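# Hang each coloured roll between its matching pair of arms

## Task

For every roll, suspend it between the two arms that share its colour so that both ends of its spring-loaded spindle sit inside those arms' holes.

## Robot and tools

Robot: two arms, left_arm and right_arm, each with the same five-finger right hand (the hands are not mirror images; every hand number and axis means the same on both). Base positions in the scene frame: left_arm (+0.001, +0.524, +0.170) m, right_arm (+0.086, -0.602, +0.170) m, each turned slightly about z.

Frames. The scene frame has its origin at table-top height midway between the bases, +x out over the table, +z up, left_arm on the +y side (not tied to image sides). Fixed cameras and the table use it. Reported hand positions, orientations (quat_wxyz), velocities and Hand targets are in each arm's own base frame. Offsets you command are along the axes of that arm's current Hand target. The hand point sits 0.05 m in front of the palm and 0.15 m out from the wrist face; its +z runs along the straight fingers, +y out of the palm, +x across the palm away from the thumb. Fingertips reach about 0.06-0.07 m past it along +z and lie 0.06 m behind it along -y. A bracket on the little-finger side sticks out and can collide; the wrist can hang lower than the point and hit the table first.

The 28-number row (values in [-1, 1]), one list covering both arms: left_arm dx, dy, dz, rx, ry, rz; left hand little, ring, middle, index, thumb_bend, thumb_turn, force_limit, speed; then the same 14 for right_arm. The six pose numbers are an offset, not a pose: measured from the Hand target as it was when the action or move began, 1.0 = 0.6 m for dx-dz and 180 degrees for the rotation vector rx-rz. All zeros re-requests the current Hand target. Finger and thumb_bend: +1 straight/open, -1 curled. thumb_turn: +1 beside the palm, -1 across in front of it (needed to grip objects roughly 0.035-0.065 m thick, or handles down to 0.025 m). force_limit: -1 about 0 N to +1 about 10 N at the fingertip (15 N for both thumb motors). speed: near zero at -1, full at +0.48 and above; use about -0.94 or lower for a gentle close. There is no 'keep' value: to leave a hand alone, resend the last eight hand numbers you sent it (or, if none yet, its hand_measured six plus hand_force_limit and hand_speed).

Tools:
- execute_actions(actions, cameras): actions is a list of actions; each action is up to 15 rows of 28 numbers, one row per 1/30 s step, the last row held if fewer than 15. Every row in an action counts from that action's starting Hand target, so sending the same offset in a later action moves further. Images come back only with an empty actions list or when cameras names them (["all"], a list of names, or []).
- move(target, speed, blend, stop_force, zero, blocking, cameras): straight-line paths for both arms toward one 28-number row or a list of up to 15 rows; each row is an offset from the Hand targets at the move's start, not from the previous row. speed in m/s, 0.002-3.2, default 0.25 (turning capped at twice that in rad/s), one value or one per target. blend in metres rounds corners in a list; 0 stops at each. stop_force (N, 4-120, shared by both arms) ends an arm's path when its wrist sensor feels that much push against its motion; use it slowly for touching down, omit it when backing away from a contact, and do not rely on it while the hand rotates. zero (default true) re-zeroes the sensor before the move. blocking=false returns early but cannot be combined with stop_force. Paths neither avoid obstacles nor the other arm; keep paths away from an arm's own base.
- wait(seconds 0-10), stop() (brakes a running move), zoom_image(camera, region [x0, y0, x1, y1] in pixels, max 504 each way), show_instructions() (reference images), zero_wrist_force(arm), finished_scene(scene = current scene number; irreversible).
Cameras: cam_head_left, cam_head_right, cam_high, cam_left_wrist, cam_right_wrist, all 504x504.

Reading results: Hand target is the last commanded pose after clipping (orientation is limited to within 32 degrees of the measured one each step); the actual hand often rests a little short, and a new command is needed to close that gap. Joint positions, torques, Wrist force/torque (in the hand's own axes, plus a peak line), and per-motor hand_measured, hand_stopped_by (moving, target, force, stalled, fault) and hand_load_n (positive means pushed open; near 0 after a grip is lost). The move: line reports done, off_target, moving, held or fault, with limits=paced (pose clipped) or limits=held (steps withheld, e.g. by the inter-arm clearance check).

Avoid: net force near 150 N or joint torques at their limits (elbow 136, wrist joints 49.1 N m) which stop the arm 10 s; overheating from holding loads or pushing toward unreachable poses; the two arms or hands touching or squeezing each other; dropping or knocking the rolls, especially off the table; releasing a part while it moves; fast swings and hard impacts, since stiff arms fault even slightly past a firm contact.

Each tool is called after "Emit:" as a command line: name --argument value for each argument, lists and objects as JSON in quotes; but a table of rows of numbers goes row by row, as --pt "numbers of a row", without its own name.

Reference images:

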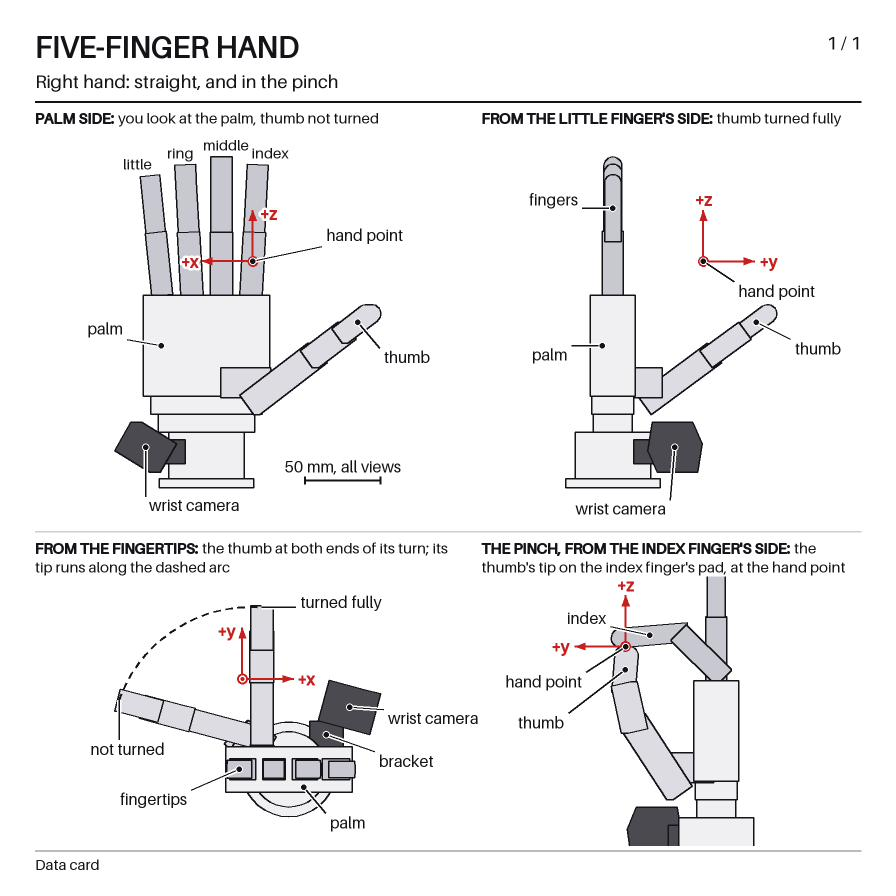

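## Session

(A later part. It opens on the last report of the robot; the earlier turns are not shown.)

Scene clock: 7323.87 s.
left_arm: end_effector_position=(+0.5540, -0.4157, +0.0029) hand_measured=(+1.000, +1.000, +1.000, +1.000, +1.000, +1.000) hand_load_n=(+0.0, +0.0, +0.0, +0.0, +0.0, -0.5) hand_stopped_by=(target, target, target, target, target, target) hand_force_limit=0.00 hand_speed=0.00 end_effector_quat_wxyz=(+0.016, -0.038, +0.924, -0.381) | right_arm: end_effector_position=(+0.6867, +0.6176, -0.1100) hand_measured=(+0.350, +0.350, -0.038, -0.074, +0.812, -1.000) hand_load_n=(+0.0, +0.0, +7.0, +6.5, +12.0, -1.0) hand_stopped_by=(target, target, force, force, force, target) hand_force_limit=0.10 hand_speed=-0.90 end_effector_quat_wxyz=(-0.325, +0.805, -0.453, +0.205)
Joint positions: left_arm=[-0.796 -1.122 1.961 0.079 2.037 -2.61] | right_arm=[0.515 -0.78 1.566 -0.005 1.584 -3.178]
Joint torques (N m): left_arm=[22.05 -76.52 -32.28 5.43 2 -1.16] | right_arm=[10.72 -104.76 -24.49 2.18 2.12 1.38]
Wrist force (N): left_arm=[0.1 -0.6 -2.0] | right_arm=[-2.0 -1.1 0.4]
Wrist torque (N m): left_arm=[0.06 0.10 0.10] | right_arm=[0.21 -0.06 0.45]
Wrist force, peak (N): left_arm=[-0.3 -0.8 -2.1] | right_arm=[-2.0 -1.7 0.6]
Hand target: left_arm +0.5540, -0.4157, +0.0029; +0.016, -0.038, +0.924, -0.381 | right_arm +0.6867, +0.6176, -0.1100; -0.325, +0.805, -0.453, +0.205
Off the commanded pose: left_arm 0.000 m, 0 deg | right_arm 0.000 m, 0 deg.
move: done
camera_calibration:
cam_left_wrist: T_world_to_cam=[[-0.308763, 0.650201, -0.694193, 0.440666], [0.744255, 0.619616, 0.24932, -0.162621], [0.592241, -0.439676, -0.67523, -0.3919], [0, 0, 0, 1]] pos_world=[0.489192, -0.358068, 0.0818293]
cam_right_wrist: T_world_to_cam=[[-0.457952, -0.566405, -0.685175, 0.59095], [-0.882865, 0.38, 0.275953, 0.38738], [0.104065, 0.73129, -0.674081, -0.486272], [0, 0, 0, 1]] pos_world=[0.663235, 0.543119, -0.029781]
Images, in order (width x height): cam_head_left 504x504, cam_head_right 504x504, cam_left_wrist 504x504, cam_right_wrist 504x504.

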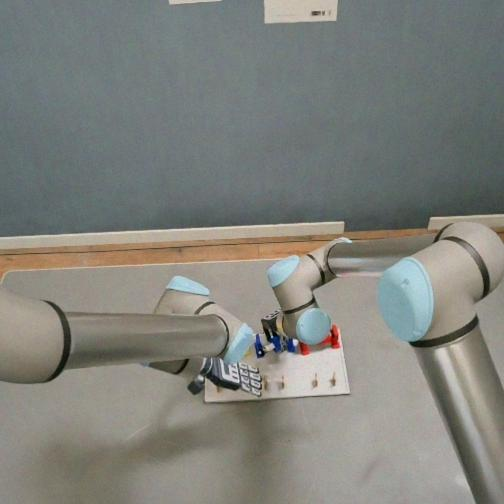

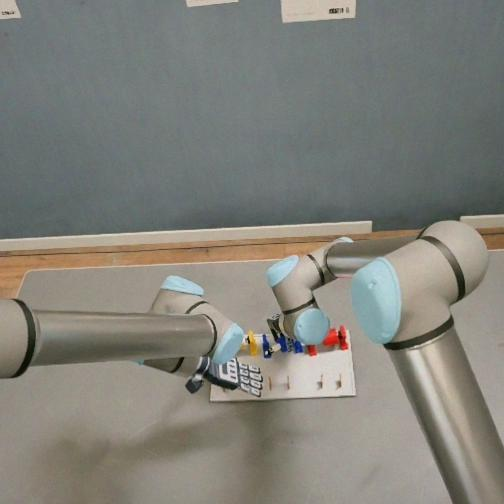

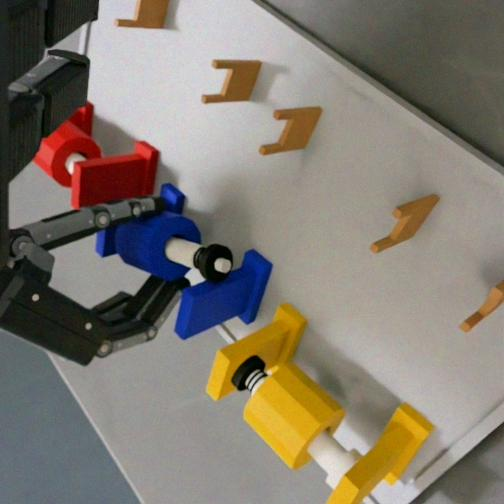

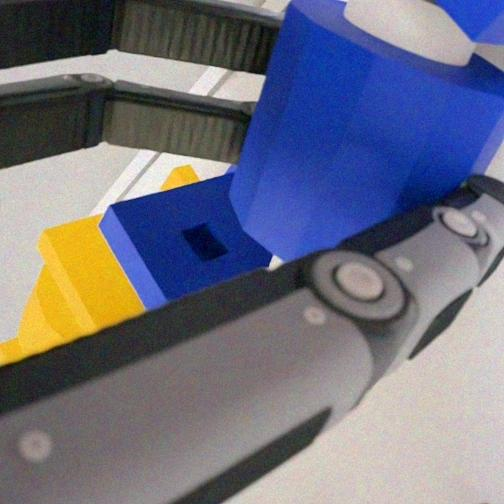

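Emit:
move --pt "0 0 0 0 0 0 1 1 1 1 1 1 0 0 -0.001666 -0.000044 -0.000041 0 0 0 0.35 0.35 -0.3 -0.25 0.5 -1 0.1 -0.9" --pt "0 0 0 0 0 0 1 1 1 1 1 1 0 0 -0.002891 0.002113 -0.002269 0 0 0 0.35 0.35 -0.3 -0.25 0.5 -1 0.1 -0.9" --pt "0 0 0 0 0 0 1 1 1 1 1 1 0 0 0.005439 0.002333 -0.002069 0 0 0 0.35 0.35 -0.3 -0.25 0.5 -1 0.1 -0.9" --speed 0.01 --stop_force 4 --zero false --cameras '["cam_left_wrist", "cam_right_wrist", "cam_head_left"]'

Emit:
zoom_image --camera "cam_left_wrist" --region '[100, 180, 260, 340]'

Emit:
zoom_image --camera "cam_right_wrist" --region '[304, 0, 504, 200]'

Scene clock: 7412.27 s.
left_arm: end_effector_position=(+0.5540, -0.4157, +0.0029) hand_measured=(+1.000, +1.000, +1.000, +1.000, +1.000, +1.000) hand_load_n=(+0.0, +0.0, +0.0, +0.0, +0.0, -0.5) hand_stopped_by=(target, target, target, target, target, target) hand_force_limit=0.00 hand_speed=0.00 end_effector_quat_wxyz=(+0.016, -0.038, +0.924, -0.381) | right_arm: end_effector_position=(+0.6848, +0.6171, -0.1100) hand_measured=(+0.350, +0.350, -0.038, -0.074, +0.812, -1.000) hand_load_n=(+0.0, +0.0, +7.5, +4.5, +12.5, +0.5) hand_stopped_by=(target, target, force, force, force, target) hand_force_limit=0.10 hand_speed=-0.90 end_effector_quat_wxyz=(-0.325, +0.805, -0.453, +0.205)
Joint positions: left_arm=[-0.796 -1.122 1.961 0.079 2.037 -2.61] | right_arm=[0.516 -0.782 1.57 -0.007 1.585 -3.177]
Joint torques (N m): left_arm=[21.89 -75.47 -32.33 5.42 1.65 -1.11] | right_arm=[19.5 -90.21 -39.77 3.54 3.13 3.79]
Wrist force (N): left_arm=[-0.4 -0.1 -2.0] | right_arm=[-0.3 -0.4 -0.5]
Wrist torque (N m): left_arm=[0.12 0.17 0.08] | right_arm=[0.14 0.03 0.34]
Wrist force, peak (N): left_arm=[0.0 -0.6 -2.2] | right_arm=[-4.6 -1.0 -0.5]
Hand target: left_arm +0.5540, -0.4157, +0.0029; +0.016, -0.038, +0.924, -0.381 | right_arm +0.6848, +0.6171, -0.1100; -0.325, +0.805, -0.453, +0.205 (not the last commanded pose)
Off the commanded pose: left_arm 0.000 m, 0 deg | right_arm 0.004 m, 0 deg.
move: contact (right_arm); path passed 2 of 3 targets
camera_calibration:
cam_left_wrist: T_world_to_cam=[[-0.308763, 0.650201, -0.694193, 0.440666], [0.744255, 0.619616, 0.24932, -0.162621], [0.592241, -0.439676, -0.67523, -0.3919], [0, 0, 0, 1]] pos_world=[0.489192, -0.358068, 0.0818293]
cam_right_wrist: T_world_to_cam=[[-0.45796, -0.566385, -0.685187, 0.589847], [-0.882872, 0.379921, 0.276038, 0.385904], [0.103973, 0.731346, -0.674034, -0.48575], [0, 0, 0, 1]] pos_world=[0.661335, 0.542719, -0.0297812]
Images, in order (width x height): cam_head_left 504x504, cam_left_wrist 504x504, cam_right_wrist 504x504.

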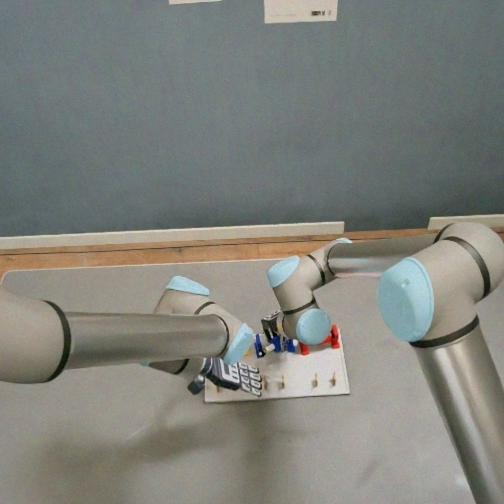

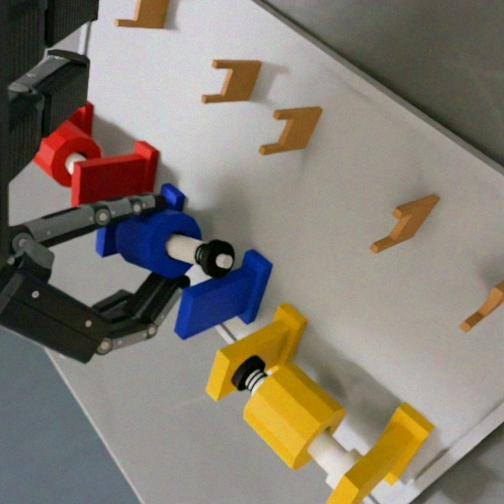

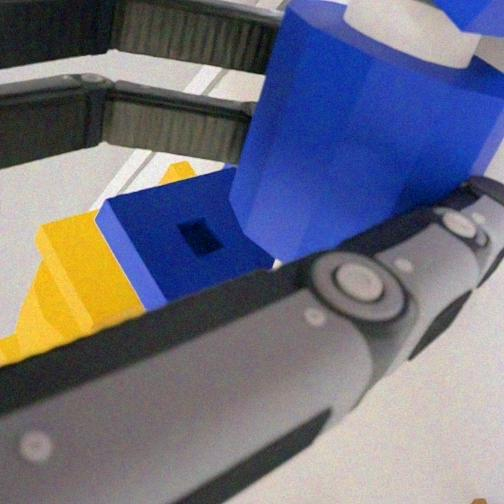

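Scaled by 3.150 from the camera's 504x504 image, which has a finer 720x720 frame.

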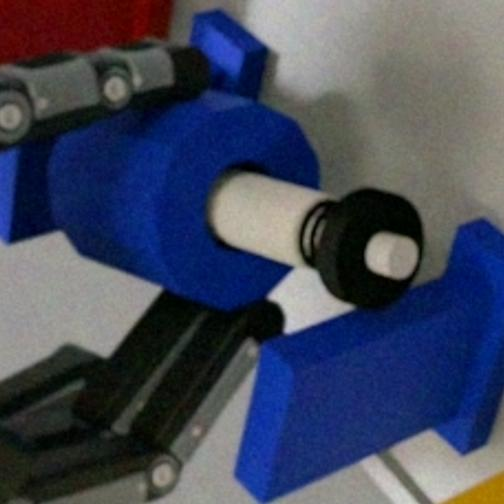

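Scaled by 2.520 from the camera's 504x504 image, which has a finer 720x720 frame.

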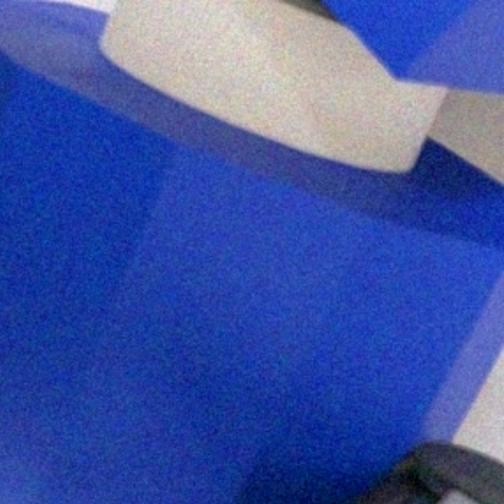

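Emit:
move --pt "0 0 0 0 0 0 1 1 1 1 1 1 0 0 -0.001666 -0.000044 -0.000041 0 0 0 0.35 0.35 -0.3 -0.25 0.5 -1 0.1 -0.9" --pt "0 0 0 0 0 0 1 1 1 1 1 1 0 0 -0.001577 -0.001816 -0.001807 0 0 0 0.35 0.35 -0.3 -0.25 0.5 -1 0.1 -0.9" --pt "0 0 0 0 0 0 1 1 1 1 1 1 0 0 0.006753 -0.001596 -0.001602 0 0 0 0.35 0.35 -0.3 -0.25 0.5 -1 0.1 -0.9" --speed 0.01 --stop_force 4 --zero false --cameras '["cam_left_wrist", "cam_right_wrist"]'

Emit:
zoom_image --camera "cam_left_wrist" --region '[100, 180, 260, 340]'

Emit:
zoom_image --camera "cam_right_wrist" --region '[304, 0, 504, 200]'

Scene clock: 7439.33 s.
left_arm: end_effector_position=(+0.5540, -0.4157, +0.0029) hand_measured=(+1.000, +1.000, +1.000, +1.000, +1.000, +1.000) hand_load_n=(+0.0, +0.0, +0.0, +0.0, +0.0, -0.5) hand_stopped_by=(target, target, target, target, target, target) hand_force_limit=0.00 hand_speed=0.00 end_effector_quat_wxyz=(+0.016, -0.038, +0.924, -0.381) | right_arm: end_effector_position=(+0.6861, +0.6148, -0.1085) hand_measured=(+0.350, +0.350, -0.038, -0.074, +0.812, -1.000) hand_load_n=(+0.0, +0.0, +7.0, +5.0, +12.0, +3.0) hand_stopped_by=(target, target, force, force, force, target) hand_force_limit=0.10 hand_speed=-0.90 end_effector_quat_wxyz=(-0.325, +0.805, -0.453, +0.205)
Joint positions: left_arm=[-0.796 -1.122 1.961 0.079 2.037 -2.61] | right_arm=[0.512 -0.784 1.572 -0.006 1.582 -3.18]
Joint torques (N m): left_arm=[21.38 -75.34 -31.64 5.3 1.77 -0.7] | right_arm=[15.95 -87.64 -40.03 3.74 3.43 3.74]
Wrist force (N): left_arm=[-0.4 -0.2 -1.9] | right_arm=[-2.3 0.0 -0.3]
Wrist torque (N m): left_arm=[0.10 0.17 0.08] | right_arm=[0.18 0.04 0.45]
Wrist force, peak (N): left_arm=[-0.4 -0.3 -2.3] | right_arm=[-6.4 -0.9 0.7]
Hand target: left_arm +0.5540, -0.4157, +0.0029; +0.016, -0.038, +0.924, -0.381 | right_arm +0.6861, +0.6148, -0.1085; -0.325, +0.805, -0.453, +0.205 (not the last commanded pose)
Off the commanded pose: left_arm 0.000 m, 0 deg | right_arm 0.001 m, 0 deg.
move: contact (right_arm); path passed 2 of 3 targets
camera_calibration:
cam_left_wrist: T_world_to_cam=[[-0.308763, 0.650201, -0.694193, 0.440666], [0.744255, 0.619616, 0.24932, -0.162621], [0.592241, -0.439676, -0.67523, -0.3919], [0, 0, 0, 1]] pos_world=[0.489192, -0.358068, 0.0818293]
cam_right_wrist: T_world_to_cam=[[-0.457954, -0.566343, -0.685225, 0.590186], [-0.882875, 0.379894, 0.276064, 0.387618], [0.103966, 0.731394, -0.673984, -0.483222], [0, 0, 0, 1]] pos_world=[0.662735, 0.54042, -0.0282812]
Images, in order (width x height): cam_left_wrist 504x504, cam_right_wrist 504x504.

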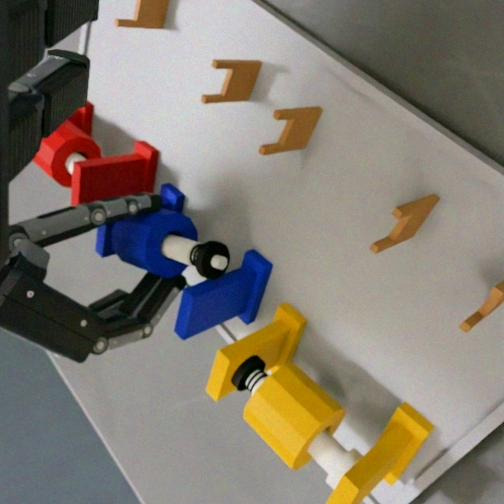

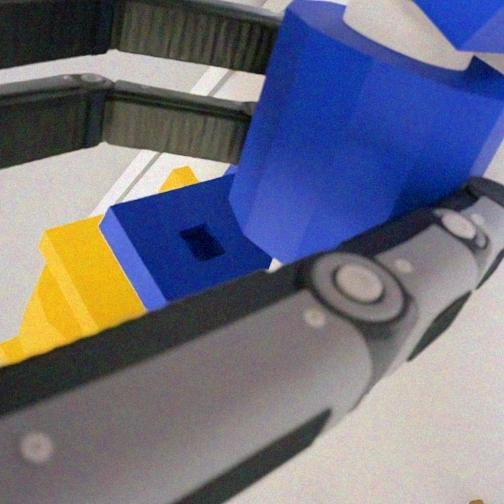

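Scaled by 3.150 from the camera's 504x504 image, which has a finer 720x720 frame.

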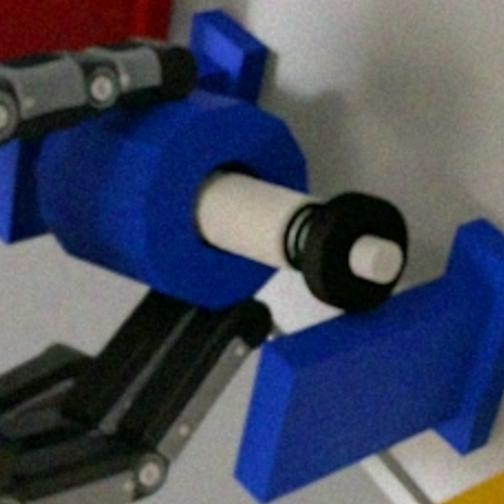

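Scaled by 2.520 from the camera's 504x504 image, which has a finer 720x720 frame.

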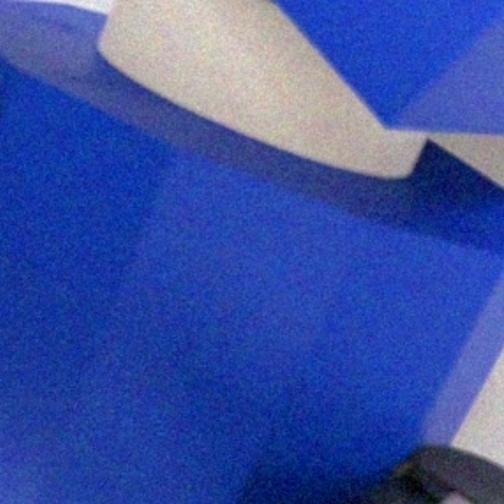

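Emit:
move --pt "0 0 0 0 0 0 1 1 1 1 1 1 0 0 0.000735 -0.001294 0.001337 0 0 0 0.35 0.35 -0.3 -0.25 0.5 -1 0.1 -0.9" --pt "0 0 0 0 0 0 1 1 1 1 1 1 0 0 0.009065 -0.001074 0.001537 0 0 0 0.35 0.35 -0.3 -0.25 0.5 -1 0.1 -0.9" --speed 0.01 --stop_force 5 --zero false --cameras '["cam_left_wrist", "cam_right_wrist"]'

Emit:
zoom_image --camera "cam_right_wrist" --region '[304, 0, 504, 200]'

Scene clock: 7457.43 s.
left_arm: end_effector_position=(+0.5540, -0.4157, +0.0029) hand_measured=(+1.000, +1.000, +1.000, +1.000, +1.000, +1.000) hand_load_n=(+0.0, +0.0, +0.0, +0.0, +0.0, +0.0) hand_stopped_by=(target, target, target, target, target, target) hand_force_limit=0.00 hand_speed=0.00 end_effector_quat_wxyz=(+0.016, -0.038, +0.924, -0.381) | right_arm: end_effector_position=(+0.6875, +0.6148, -0.1085) hand_measured=(+0.350, +0.350, -0.038, -0.074, +0.812, -1.000) hand_load_n=(+0.0, +0.0, +7.5, +4.0, +12.0, +3.0) hand_stopped_by=(target, target, force, force, force, target) hand_force_limit=0.10 hand_speed=-0.90 end_effector_quat_wxyz=(-0.325, +0.805, -0.453, +0.205)
Joint positions: left_arm=[-0.796 -1.122 1.961 0.079 2.037 -2.61] | right_arm=[0.511 -0.783 1.569 -0.005 1.581 -3.181]
Joint torques (N m): left_arm=[22.12 -73.59 -32.12 5.34 1.59 -0.55] | right_arm=[18.65 -89.73 -35.58 2.54 3.31 3.71]
Wrist force (N): left_arm=[0.1 -0.2 -1.7] | right_arm=[-0.9 0.0 -0.5]
Wrist torque (N m): left_arm=[0.09 0.10 0.10] | right_arm=[0.15 0.05 0.34]
Wrist force, peak (N): left_arm=[0.1 -0.4 -2.4] | right_arm=[-6.1 1.0 -1.6]
Hand target: left_arm +0.5540, -0.4157, +0.0029; +0.016, -0.038, +0.924, -0.381 | right_arm +0.6875, +0.6148, -0.1085; -0.325, +0.805, -0.453, +0.205 (not the last commanded pose)
Off the commanded pose: left_arm 0.000 m, 0 deg | right_arm 0.005 m, 0 deg.
move: contact (right_arm); path passed 1 of 2 targets
camera_calibration:
cam_left_wrist: T_world_to_cam=[[-0.308763, 0.650201, -0.694193, 0.440666], [0.744255, 0.619616, 0.24932, -0.162621], [0.592241, -0.439676, -0.67523, -0.3919], [0, 0, 0, 1]] pos_world=[0.489192, -0.358068, 0.0818293]
cam_right_wrist: T_world_to_cam=[[-0.458016, -0.566254, -0.685257, 0.590774], [-0.882855, 0.379827, 0.276222, 0.388792], [0.103867, 0.731496, -0.673888, -0.483345], [0, 0, 0, 1]] pos_world=[0.664034, 0.54042, -0.0282816]
Images, in order (width x height): cam_left_wrist 504x504, cam_right_wrist 504x504.

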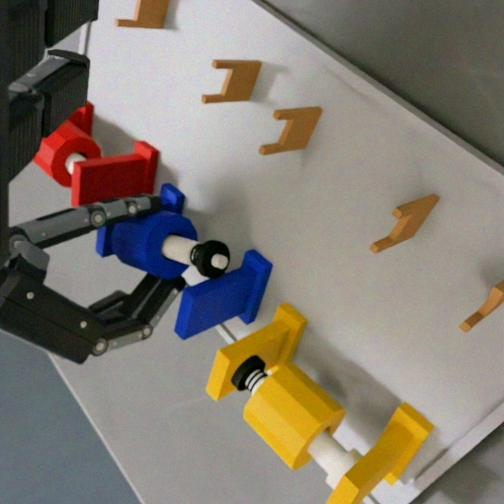

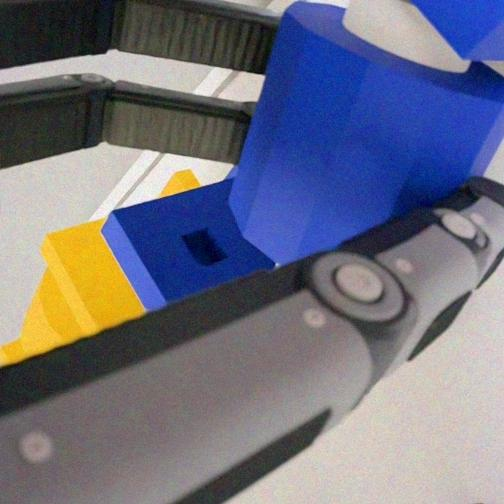

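Scaled by 2.520 from the camera's 504x504 image, which has a finer 720x720 frame.

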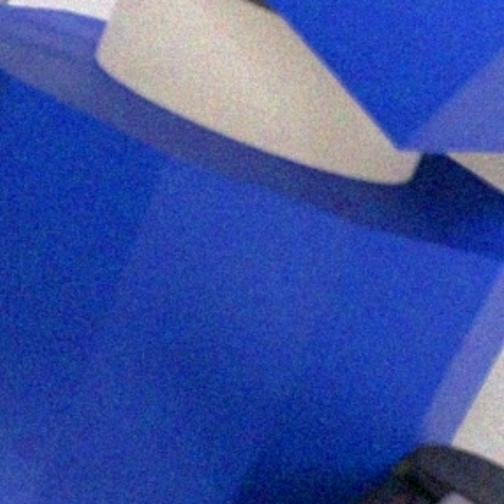

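Emit:
move --target '[0, 0, 0, 0, 0, 0, 1, 1, 1, 1, 1, 1, 0, 0, -0.000002, -0.00208, 0.002087, -0.0004, 0.00788, 0.00785, 0.35, 0.35, -0.3, -0.25, 0.5, -1, 0.1, -0.9]' --speed 0.02

Emit:
move --target '[0, 0, 0, 0, 0, 0, 1, 1, 1, 1, 1, 1, 0, 0, 0.00833, 0.00022, 0.0002, 0, 0, 0, 0.35, 0.35, -0.3, -0.25, 0.5, -1, 0.1, -0.9]' --speed 0.01 --stop_force 5 --zero false --cameras '["cam_left_wrist", "cam_right_wrist", "cam_head_left"]'

Emit:
zoom_image --camera "cam_right_wrist" --region '[304, 0, 504, 200]'

Emit:
zoom_image --camera "cam_head_left" --region '[244, 326, 304, 366]'

Emit:
zoom_image --camera "cam_left_wrist" --region '[100, 180, 260, 340]'

Scene clock: 7487.93 s.
left_arm: end_effector_position=(+0.5540, -0.4157, +0.0029) hand_measured=(+1.000, +1.000, +1.000, +1.000, +1.000, +1.000) hand_load_n=(+0.0, -0.5, -0.5, +0.0, +0.0, +0.0) hand_stopped_by=(target, target, target, target, target, target) hand_force_limit=0.00 hand_speed=0.00 end_effector_quat_wxyz=(+0.016, -0.038, +0.924, -0.381) | right_arm: end_effector_position=(+0.6890, +0.6157, -0.1085) hand_measured=(+0.350, +0.350, -0.038, -0.074, +0.812, -1.000) hand_load_n=(+0.0, +0.0, +7.5, +4.0, +12.0, +1.5) hand_stopped_by=(target, target, force, force, force, target) hand_force_limit=0.10 hand_speed=-0.90 end_effector_quat_wxyz=(-0.322, +0.796, -0.467, +0.210)
Joint positions: left_arm=[-0.796 -1.122 1.961 0.079 2.037 -2.61] | right_arm=[0.518 -0.78 1.564 -0.001 1.611 -3.151]
Joint torques (N m): left_arm=[20.31 -72.84 -31.66 5.26 1.59 -0.36] | right_arm=[8.05 -93.03 -35.64 2.92 -0.47 -2.3]
Wrist force (N): left_arm=[-0.2 -0.4 -2.0] | right_arm=[0.6 0.1 -0.7]
Wrist torque (N m): left_arm=[0.09 0.14 0.09] | right_arm=[0.22 -0.05 0.12]
Wrist force, peak (N): left_arm=[-0.5 -0.6 -2.2] | right_arm=[-0.4 0.0 -1.3]
Hand target: left_arm +0.5540, -0.4157, +0.0029; +0.016, -0.038, +0.924, -0.381 | right_arm +0.6890, +0.6157, -0.1085; -0.322, +0.796, -0.467, +0.210
Off the commanded pose: left_arm 0.000 m, 0 deg | right_arm 0.000 m, 0 deg.
move: done

Scene clock: 7489.20 s.
left_arm: end_effector_position=(+0.5540, -0.4157, +0.0029) hand_measured=(+1.000, +1.000, +1.000, +1.000, +1.000, +1.000) hand_load_n=(-0.5, +0.0, +0.0, -0.5, +0.0, +0.0) hand_stopped_by=(target, target, target, target, target, target) hand_force_limit=0.00 hand_speed=0.00 end_effector_quat_wxyz=(+0.016, -0.038, +0.924, -0.381) | right_arm: end_effector_position=(+0.6894, +0.6151, -0.1085) hand_measured=(+0.350, +0.350, -0.038, -0.074, +0.812, -1.000) hand_load_n=(+0.0, +0.0, +9.0, +2.5, +11.5, +3.0) hand_stopped_by=(target, target, force, force, force, target) hand_force_limit=0.10 hand_speed=-0.90 end_effector_quat_wxyz=(-0.322, +0.797, -0.467, +0.210)
Joint positions: left_arm=[-0.796 -1.122 1.961 0.079 2.037 -2.61] | right_arm=[0.517 -0.781 1.564 -0.001 1.61 -3.152]
Joint torques (N m): left_arm=[21.61 -72.44 -32.7 5.51 1.67 -0.33] | right_arm=[18.71 -89.04 -39.71 3.86 3.6 3.91]
Wrist force (N): left_arm=[-0.6 -0.4 -1.5] | right_arm=[0.4 -0.5 -0.5]
Wrist torque (N m): left_arm=[0.05 0.18 0.07] | right_arm=[0.11 -0.09 0.37]
Wrist force, peak (N): left_arm=[-0.8 -0.5 -2.1] | right_arm=[-5.0 0.5 -1.3]
Hand target: left_arm +0.5540, -0.4157, +0.0029; +0.016, -0.038, +0.924, -0.381 | right_arm +0.6893, +0.6151, -0.1085; -0.322, +0.797, -0.467, +0.210 (not the last commanded pose)
Off the commanded pose: left_arm 0.000 m, 0 deg | right_arm 0.004 m, 0 deg.
move: contact (right_arm)
camera_calibration:
cam_left_wrist: T_world_to_cam=[[-0.308763, 0.650201, -0.694193, 0.440666], [0.744255, 0.619616, 0.24932, -0.162621], [0.592241, -0.439676, -0.67523, -0.3919], [0, 0, 0, 1]] pos_world=[0.489192, -0.358068, 0.0818293]
cam_right_wrist: T_world_to_cam=[[-0.477491, -0.549981, -0.685217, 0.595228], [-0.869088, 0.410297, 0.276302, 0.362099], [0.129182, 0.727446, -0.673895, -0.498733], [0, 0, 0, 1]] pos_world=[0.66334, 0.541597, -0.0282819]
Images, in order (width x height): cam_head_left 504x504, cam_left_wrist 504x504, cam_right_wrist 504x504.

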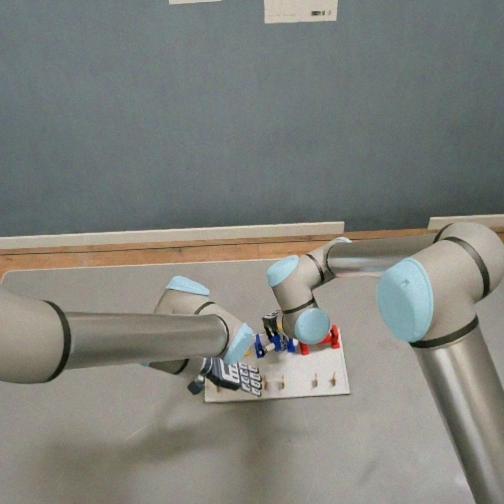

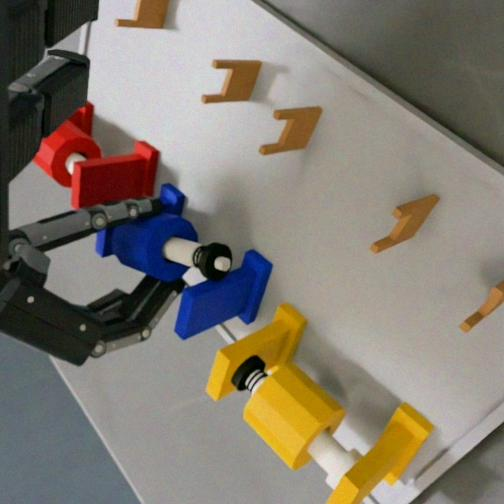

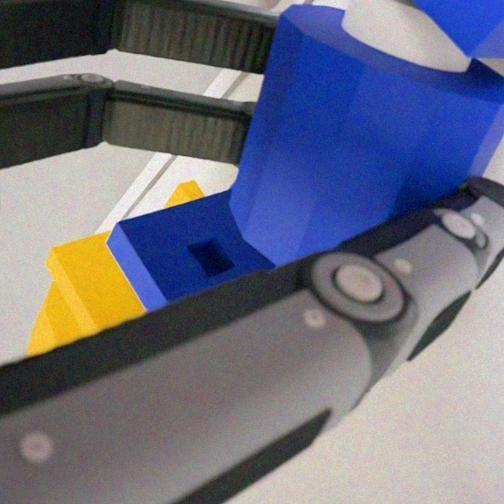

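Scaled by 2.520 from the camera's 504x504 image, which has a finer 720x720 frame.

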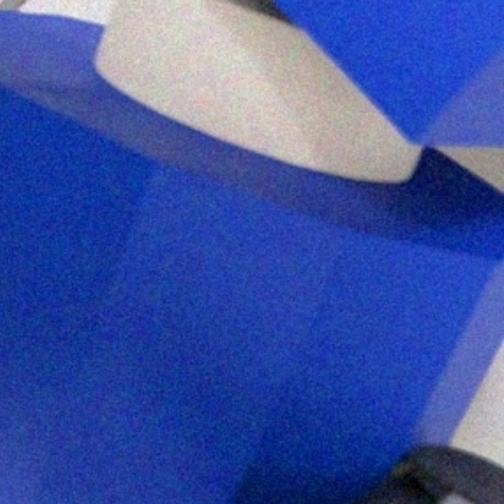

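Scaled by 8.400 from the camera's 504x504 image, which has a finer 720x720 frame.

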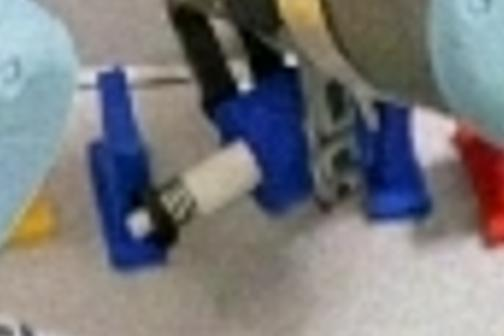

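Scaled by 3.150 from the camera's 504x504 image, which has a finer 720x720 frame.

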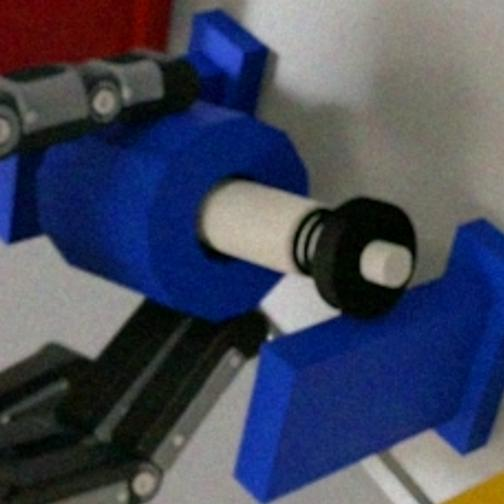

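Emit:
move --target '[-0.2007, 0.1111, 0.0992, 0, 0, 0, -0.7, -0.7, -0.7, 1, 1, 1, 0, 0, 0, 0, 0, 0, 0, 0, 0.35, 0.35, -0.3, -0.25, 0.5, -1, 0.1, -0.9]' --speed 0.08 --cameras '["cam_left_wrist", "cam_right_wrist", "cam_head_left", "cam_head_right"]'

Emit:
zoom_image --camera "cam_left_wrist" --region '[0, 0, 252, 252]'

Emit:
zoom_image --camera "cam_head_left" --region '[224, 316, 294, 376]'

Emit:
zoom_image --camera "cam_head_right" --region '[234, 316, 304, 376]'

Scene clock: 7577.23 s.
left_arm: end_effector_position=(+0.5540, -0.4157, +0.0029) hand_measured=(+1.000, +1.000, +1.000, +1.000, +1.000, +1.000) hand_load_n=(+0.0, +0.0, +0.0, +0.0, +0.0, +0.0) hand_stopped_by=(target, target, target, target, target, target) hand_force_limit=0.00 hand_speed=0.00 end_effector_quat_wxyz=(+0.016, -0.038, +0.924, -0.381) | right_arm: end_effector_position=(+0.6893, +0.6151, -0.1085) hand_measured=(+0.350, +0.350, -0.038, -0.074, +0.812, -1.000) hand_load_n=(+0.0, +0.0, +9.0, +3.0, +11.5, +3.0) hand_stopped_by=(target, target, force, force, force, target) hand_force_limit=0.10 hand_speed=-0.90 end_effector_quat_wxyz=(-0.322, +0.797, -0.467, +0.210)
Joint positions: left_arm=[-0.796 -1.122 1.961 0.079 2.037 -2.61] | right_arm=[0.517 -0.781 1.564 -0.001 1.61 -3.152]
Joint torques (N m): left_arm=[2.69 -63.04 -24.71 2.14 -0.03 0.08] | right_arm=[-0.29 -99.26 -29.83 1.7 1.04 0.44]
Wrist force (N): left_arm=[-0.1 -0.6 -2.1] | right_arm=[0.5 -0.1 -0.6]
Wrist torque (N m): left_arm=[0.06 0.13 0.08] | right_arm=[0.19 -0.09 0.38]
Wrist force, peak (N): left_arm=[-0.5 -0.5 -2.5] | right_arm=[0.7 0.0 -1.2]
Hand target: left_arm +0.5540, -0.4157, +0.0029; +0.016, -0.038, +0.924, -0.381 | right_arm +0.6893, +0.6151, -0.1085; -0.322, +0.797, -0.467, +0.210
NO CONTROL: the link to the robot was lost, through no command of yours. It is back now. This result shows no pictures. Nothing of this call ran. You have no control until a person gives it back. Your reply's later calls are not run. To wait, call execute_actions with no actions. The wait itself costs no score and uses none of the scene's actions. Where a move or wait says "fault", it means the lost link, not a fault of the arm.
move: fault

Scaled by 2.000.
This view is cut from an older image: the scene may have changed since it was taken.

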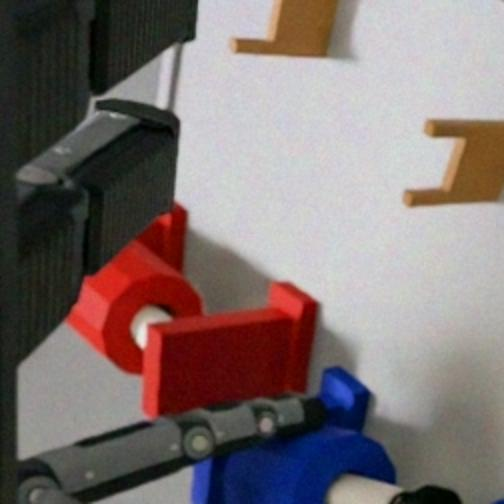

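Scaled by 7.200.
This view is cut from an older image: the scene may have changed since it was taken.

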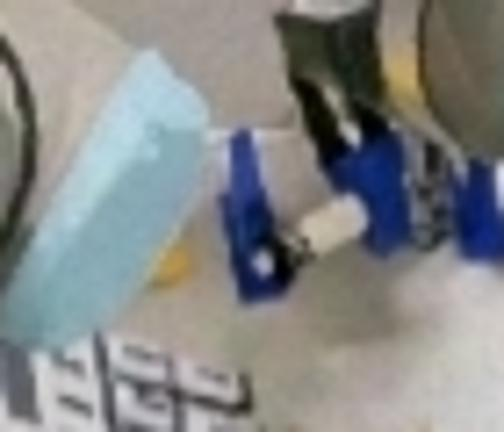

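This scene's latest camera images include none from cam_head_right. They are from: cam_head_left, cam_left_wrist, cam_right_wrist. cam_head_right's image comes with the result of a call that names it in "cameras".

Emit:
execute_actions --actions '[]' --cameras '[]'

Scene clock: 7609.03 s.
left_arm: end_effector_position=(+0.5540, -0.4157, +0.0029) hand_measured=(+1.000, +1.000, +1.000, +1.000, +1.000, +1.000) hand_load_n=(+0.0, +0.0, +0.0, +0.0, +0.0, -0.5) hand_stopped_by=(target, target, target, target, target, target) hand_force_limit=0.00 hand_speed=0.00 end_effector_quat_wxyz=(+0.016, -0.038, +0.924, -0.381) | right_arm: end_effector_position=(+0.6893, +0.6151, -0.1085) hand_measured=(+0.350, +0.350, -0.038, -0.074, +0.812, -1.000) hand_load_n=(+0.5, +0.0, +8.5, +3.0, +11.5, +3.0) hand_stopped_by=(target, target, force, force, force, target) hand_force_limit=0.10 hand_speed=-0.90 end_effector_quat_wxyz=(-0.322, +0.797, -0.467, +0.210)
Joint positions: left_arm=[-0.796 -1.122 1.961 0.079 2.037 -2.61] | right_arm=[0.517 -0.781 1.564 -0.001 1.61 -3.152]
Joint velocities: within noise
Joint torques (N m): left_arm=[1.93 -63.53 -24.84 2.12 0.16 -0.02] | right_arm=[0.03 -99.04 -29.6 1.7 0.85 0.46]
Wrist force (N): left_arm=[-0.3 -0.4 -1.7] | right_arm=[0.2 -0.3 -0.9]
Wrist torque (N m): left_arm=[0.07 0.15 0.08] | right_arm=[0.16 -0.04 0.36]
Wrist force, peak (N): left_arm=[-0.4 -0.1 -2.5] | right_arm=[0.3 -0.4 -1.1]
Hand target: left_arm +0.5540, -0.4157, +0.0029; +0.016, -0.038, +0.924, -0.381 | right_arm +0.6893, +0.6151, -0.1085; -0.322, +0.797, -0.467, +0.210
NO CONTROL, STILL: no person has given control back yet. Call execute_actions again with no actions.
No camera images: "cameras" was empty.

Emit:
execute_actions --actions '[]' --cameras '[]'

Scene clock: 7661.10 s.
left_arm: end_effector_position=(+0.5540, -0.4157, +0.0029) hand_measured=(+1.000, +1.000, +1.000, +1.000, +1.000, +1.000) hand_load_n=(+0.0, +0.0, +0.0, +0.0, +0.0, +0.0) hand_stopped_by=(target, target, target, target, target, target) hand_force_limit=0.00 hand_speed=0.00 end_effector_quat_wxyz=(+0.016, -0.038, +0.924, -0.381) | right_arm: end_effector_position=(+0.6893, +0.6151, -0.1085) hand_measured=(+0.350, +0.350, -0.038, -0.074, +0.812, -1.000) hand_load_n=(+0.0, +0.0, +9.0, +3.0, +11.5, +3.0) hand_stopped_by=(target, target, force, force, force, target) hand_force_limit=0.10 hand_speed=-0.90 end_effector_quat_wxyz=(-0.322, +0.797, -0.467, +0.210)
Joint positions: left_arm=[-0.796 -1.122 1.961 0.079 2.037 -2.61] | right_arm=[0.517 -0.781 1.564 -0.001 1.61 -3.152]
Joint velocities: within noise
Joint torques (N m): left_arm=[3.26 -62.63 -25.63 1.89 -0.05 -0.22] | right_arm=[0.9 -99.83 -29.42 1.82 0.74 0.25]
Wrist force (N): left_arm=[-0.4 -0.8 -1.8] | right_arm=[0.3 0.4 -0.7]
Wrist torque (N m): left_arm=[0.00 0.16 0.06] | right_arm=[0.26 -0.06 0.39]
Wrist force, peak (N): left_arm=[-0.4 -0.2 -2.5] | right_arm=[0.8 0.1 -1.1]
Hand target: left_arm +0.5540, -0.4157, +0.0029; +0.016, -0.038, +0.924, -0.381 | right_arm +0.6893, +0.6151, -0.1085; -0.322, +0.797, -0.467, +0.210
NO CONTROL, STILL: no person has given control back yet. Call execute_actions again with no actions.
No camera images: "cameras" was empty.

Emit:
execute_actions --actions '[]' --cameras '[]'

Scene clock: 7693.40 s.
left_arm: end_effector_position=(+0.5540, -0.4157, +0.0029) hand_measured=(+1.000, +1.000, +1.000, +1.000, +1.000, +1.000) hand_load_n=(+0.0, +0.0, +0.0, -0.5, +0.0, +0.0) hand_stopped_by=(target, target, target, target, target, target) hand_force_limit=0.00 hand_speed=0.00 end_effector_quat_wxyz=(+0.016, -0.038, +0.924, -0.381) | right_arm: end_effector_position=(+0.6893, +0.6151, -0.1085) hand_measured=(+0.350, +0.350, -0.038, -0.074, +0.812, -1.000) hand_load_n=(+0.0, -0.5, +9.0, +2.5, +11.5, +3.0) hand_stopped_by=(target, target, force, force, force, target) hand_force_limit=0.10 hand_speed=-0.90 end_effector_quat_wxyz=(-0.322, +0.797, -0.467, +0.210)
Joint positions: left_arm=[-0.796 -1.122 1.961 0.079 2.037 -2.61] | right_arm=[0.517 -0.781 1.564 -0.001 1.61 -3.152]
Joint velocities: within noise
Joint torques (N m): left_arm=[3.39 -61.68 -25.36 2.05 -0.13 -0.1] | right_arm=[1.42 -98.42 -29.72 1.83 1.02 0.35]
Wrist force (N): left_arm=[0.0 -0.6 -1.8] | right_arm=[0.5 -0.3 -0.4]
Wrist torque (N m): left_arm=[0.04 0.10 0.09] | right_arm=[0.14 -0.10 0.37]
Wrist force, peak (N): left_arm=[-0.1 -1.1 -2.4] | right_arm=[0.6 -0.2 -1.5]
Hand target: left_arm +0.5540, -0.4157, +0.0029; +0.016, -0.038, +0.924, -0.381 | right_arm +0.6893, +0.6151, -0.1085; -0.322, +0.797, -0.467, +0.210
NO CONTROL, STILL: no person has given control back yet. Call execute_actions again with no actions.
No camera images: "cameras" was empty.

Emit:
execute_actions --actions '[]' --cameras '[]'

Scene clock: 7704.87 s.
left_arm: end_effector_position=(+0.5540, -0.4157, +0.0029) hand_measured=(+1.000, +1.000, +1.000, +1.000, +1.000, +1.000) hand_load_n=(-0.5, +0.0, +0.0, +0.0, +0.0, +0.0) hand_stopped_by=(target, target, target, target, target, target) hand_force_limit=0.00 hand_speed=0.00 end_effector_quat_wxyz=(+0.016, -0.038, +0.924, -0.381) | right_arm: end_effector_position=(+0.6893, +0.6151, -0.1085) hand_measured=(+0.350, +0.350, -0.038, -0.074, +0.812, -1.000) hand_load_n=(+0.0, +0.0, +9.0, +2.5, +11.5, +3.0) hand_stopped_by=(target, target, force, force, force, target) hand_force_limit=0.10 hand_speed=-0.90 end_effector_quat_wxyz=(-0.322, +0.797, -0.467, +0.210)
Joint positions: left_arm=[-0.796 -1.122 1.961 0.079 2.037 -2.61] | right_arm=[0.517 -0.781 1.564 -0.001 1.61 -3.152]
Joint velocities: within noise
Joint torques (N m): left_arm=[4.33 -62.09 -24.08 2.23 -0.24 -0.22] | right_arm=[1.27 -98.08 -29.49 1.57 0.78 0.7]
Wrist force (N): left_arm=[-0.1 -0.4 -2.0] | right_arm=[0.3 0.0 -0.6]
Wrist torque (N m): left_arm=[0.09 0.14 0.09] | right_arm=[0.19 -0.06 0.37]
Wrist force, peak (N): left_arm=[-0.6 -0.2 -2.4] | right_arm=[0.7 -0.2 -1.0]
Hand target: left_arm +0.5540, -0.4157, +0.0029; +0.016, -0.038, +0.924, -0.381 | right_arm +0.6893, +0.6151, -0.1085; -0.322, +0.797, -0.467, +0.210
CONTROL GIVEN BACK BY A PERSON. The arms hold where they stopped. Commands run again from your next reply on.
No camera images: "cameras" was empty.

Emit:
move --target '[-0.2007, 0.1111, 0.0992, 0, 0, 0, -0.7, -0.7, -0.7, 1, 1, 1, 0, 0, 0, 0, 0, 0, 0, 0, 0.35, 0.35, -0.3, -0.25, 0.5, -1, 0.1, -0.9]' --speed 0.08 --cameras '["cam_left_wrist", "cam_right_wrist", "cam_head_left", "cam_head_right"]'

Emit:
zoom_image --camera "cam_head_left" --region '[224, 316, 294, 376]'

Emit:
zoom_image --camera "cam_head_right" --region '[234, 316, 304, 376]'

Scene clock: 7712.70 s.
left_arm: end_effector_position=(+0.6737, -0.4003, -0.0862) hand_measured=(-0.700, -0.700, -0.700, +1.000, +1.000, +1.000) hand_load_n=(+0.0, +0.0, +0.5, +0.0, +0.0, -0.5) hand_stopped_by=(target, target, target, target, target, target) hand_force_limit=0.00 hand_speed=0.00 end_effector_quat_wxyz=(+0.016, -0.038, +0.924, -0.381) | right_arm: end_effector_position=(+0.6893, +0.6151, -0.1085) hand_measured=(+0.350, +0.350, -0.038, -0.074, +0.812, -1.000) hand_load_n=(+0.0, +0.0, +9.0, +3.0, +12.0, +3.0) hand_stopped_by=(target, target, force, force, force, target) hand_force_limit=0.10 hand_speed=-0.90 end_effector_quat_wxyz=(-0.322, +0.797, -0.467, +0.210)
Joint positions: left_arm=[-0.646 -0.875 1.751 0.11 2.124 -2.47] | right_arm=[0.517 -0.781 1.564 -0.001 1.61 -3.152]
Joint torques (N m): left_arm=[-17.3 -91.25 -15.51 0.09 -1.55 -2.55] | right_arm=[0.3 -100.32 -29.22 1.67 1.32 0.52]
Wrist force (N): left_arm=[0.0 -0.2 -0.9] | right_arm=[0.1 -0.1 -0.5]
Wrist torque (N m): left_arm=[0.07 0.12 0.19] | right_arm=[0.18 -0.04 0.36]
Wrist force, peak (N): left_arm=[0.7 -1.1 -2.5] | right_arm=[0.6 -0.4 -1.1]
Hand target: left_arm +0.6736, -0.4005, -0.0862; +0.016, -0.038, +0.924, -0.381 | right_arm +0.6893, +0.6151, -0.1085; -0.322, +0.797, -0.467, +0.210
Off the commanded pose: left_arm 0.000 m, 0 deg | right_arm 0.000 m, 0 deg.
CONTROL GIVEN BACK BY A PERSON, as an earlier result said. Commands run again.
move: done
camera_calibration:
cam_left_wrist: T_world_to_cam=[[-0.308952, 0.650263, -0.694051, 0.405962], [0.744271, 0.619632, 0.249232, -0.238979], [0.592122, -0.439562, -0.675409, -0.516115], [0, 0, 0, 1]] pos_world=[0.608891, -0.342768, -0.00726931]
cam_right_wrist: T_world_to_cam=[[-0.477491, -0.549981, -0.685217, 0.595228], [-0.869088, 0.410297, 0.276302, 0.362099], [0.129182, 0.727446, -0.673895, -0.498733], [0, 0, 0, 1]] pos_world=[0.66334, 0.541597, -0.0282819]
Images, in order (width x height): cam_head_left 504x504, cam_head_right 504x504, cam_left_wrist 504x504, cam_right_wrist 504x504.

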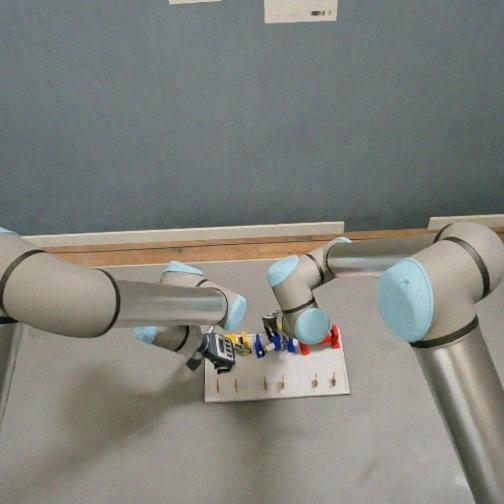

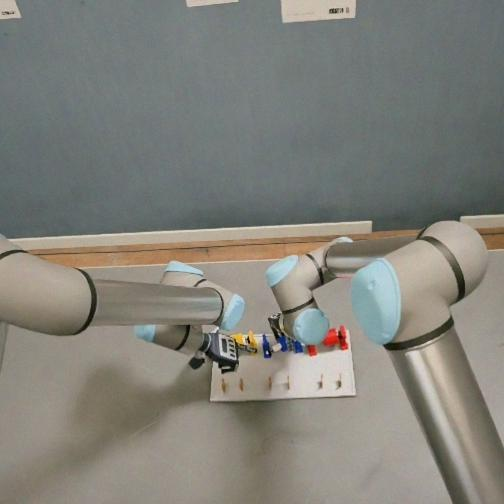

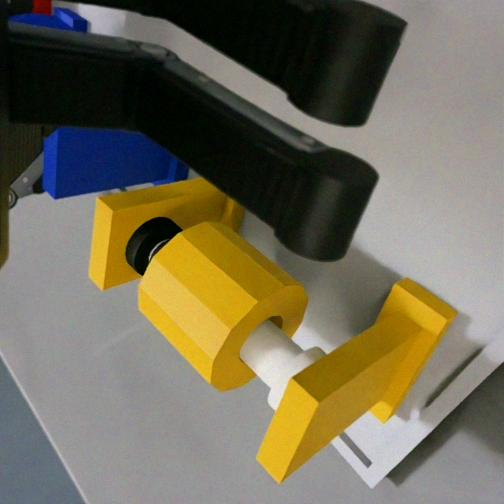

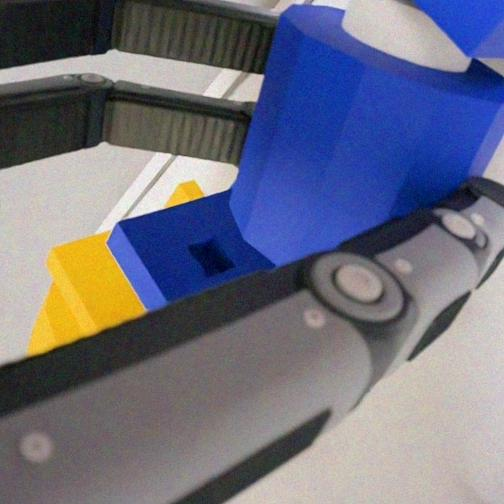

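Scaled by 7.200 from the camera's 504x504 image, which has a finer 720x720 frame.

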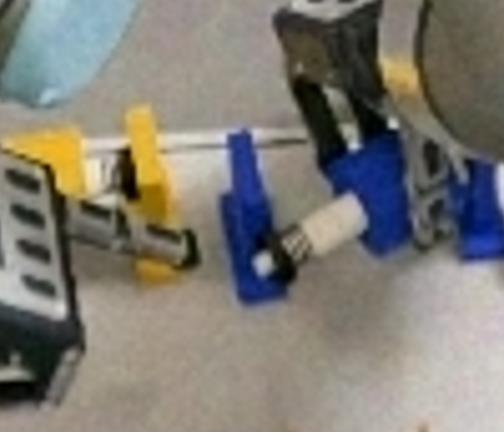

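Scaled by 7.200 from the camera's 504x504 image, which has a finer 720x720 frame.

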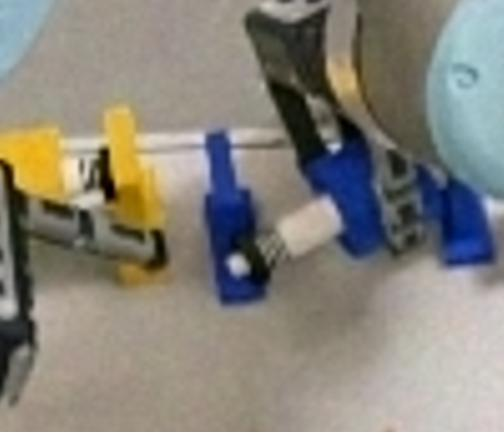

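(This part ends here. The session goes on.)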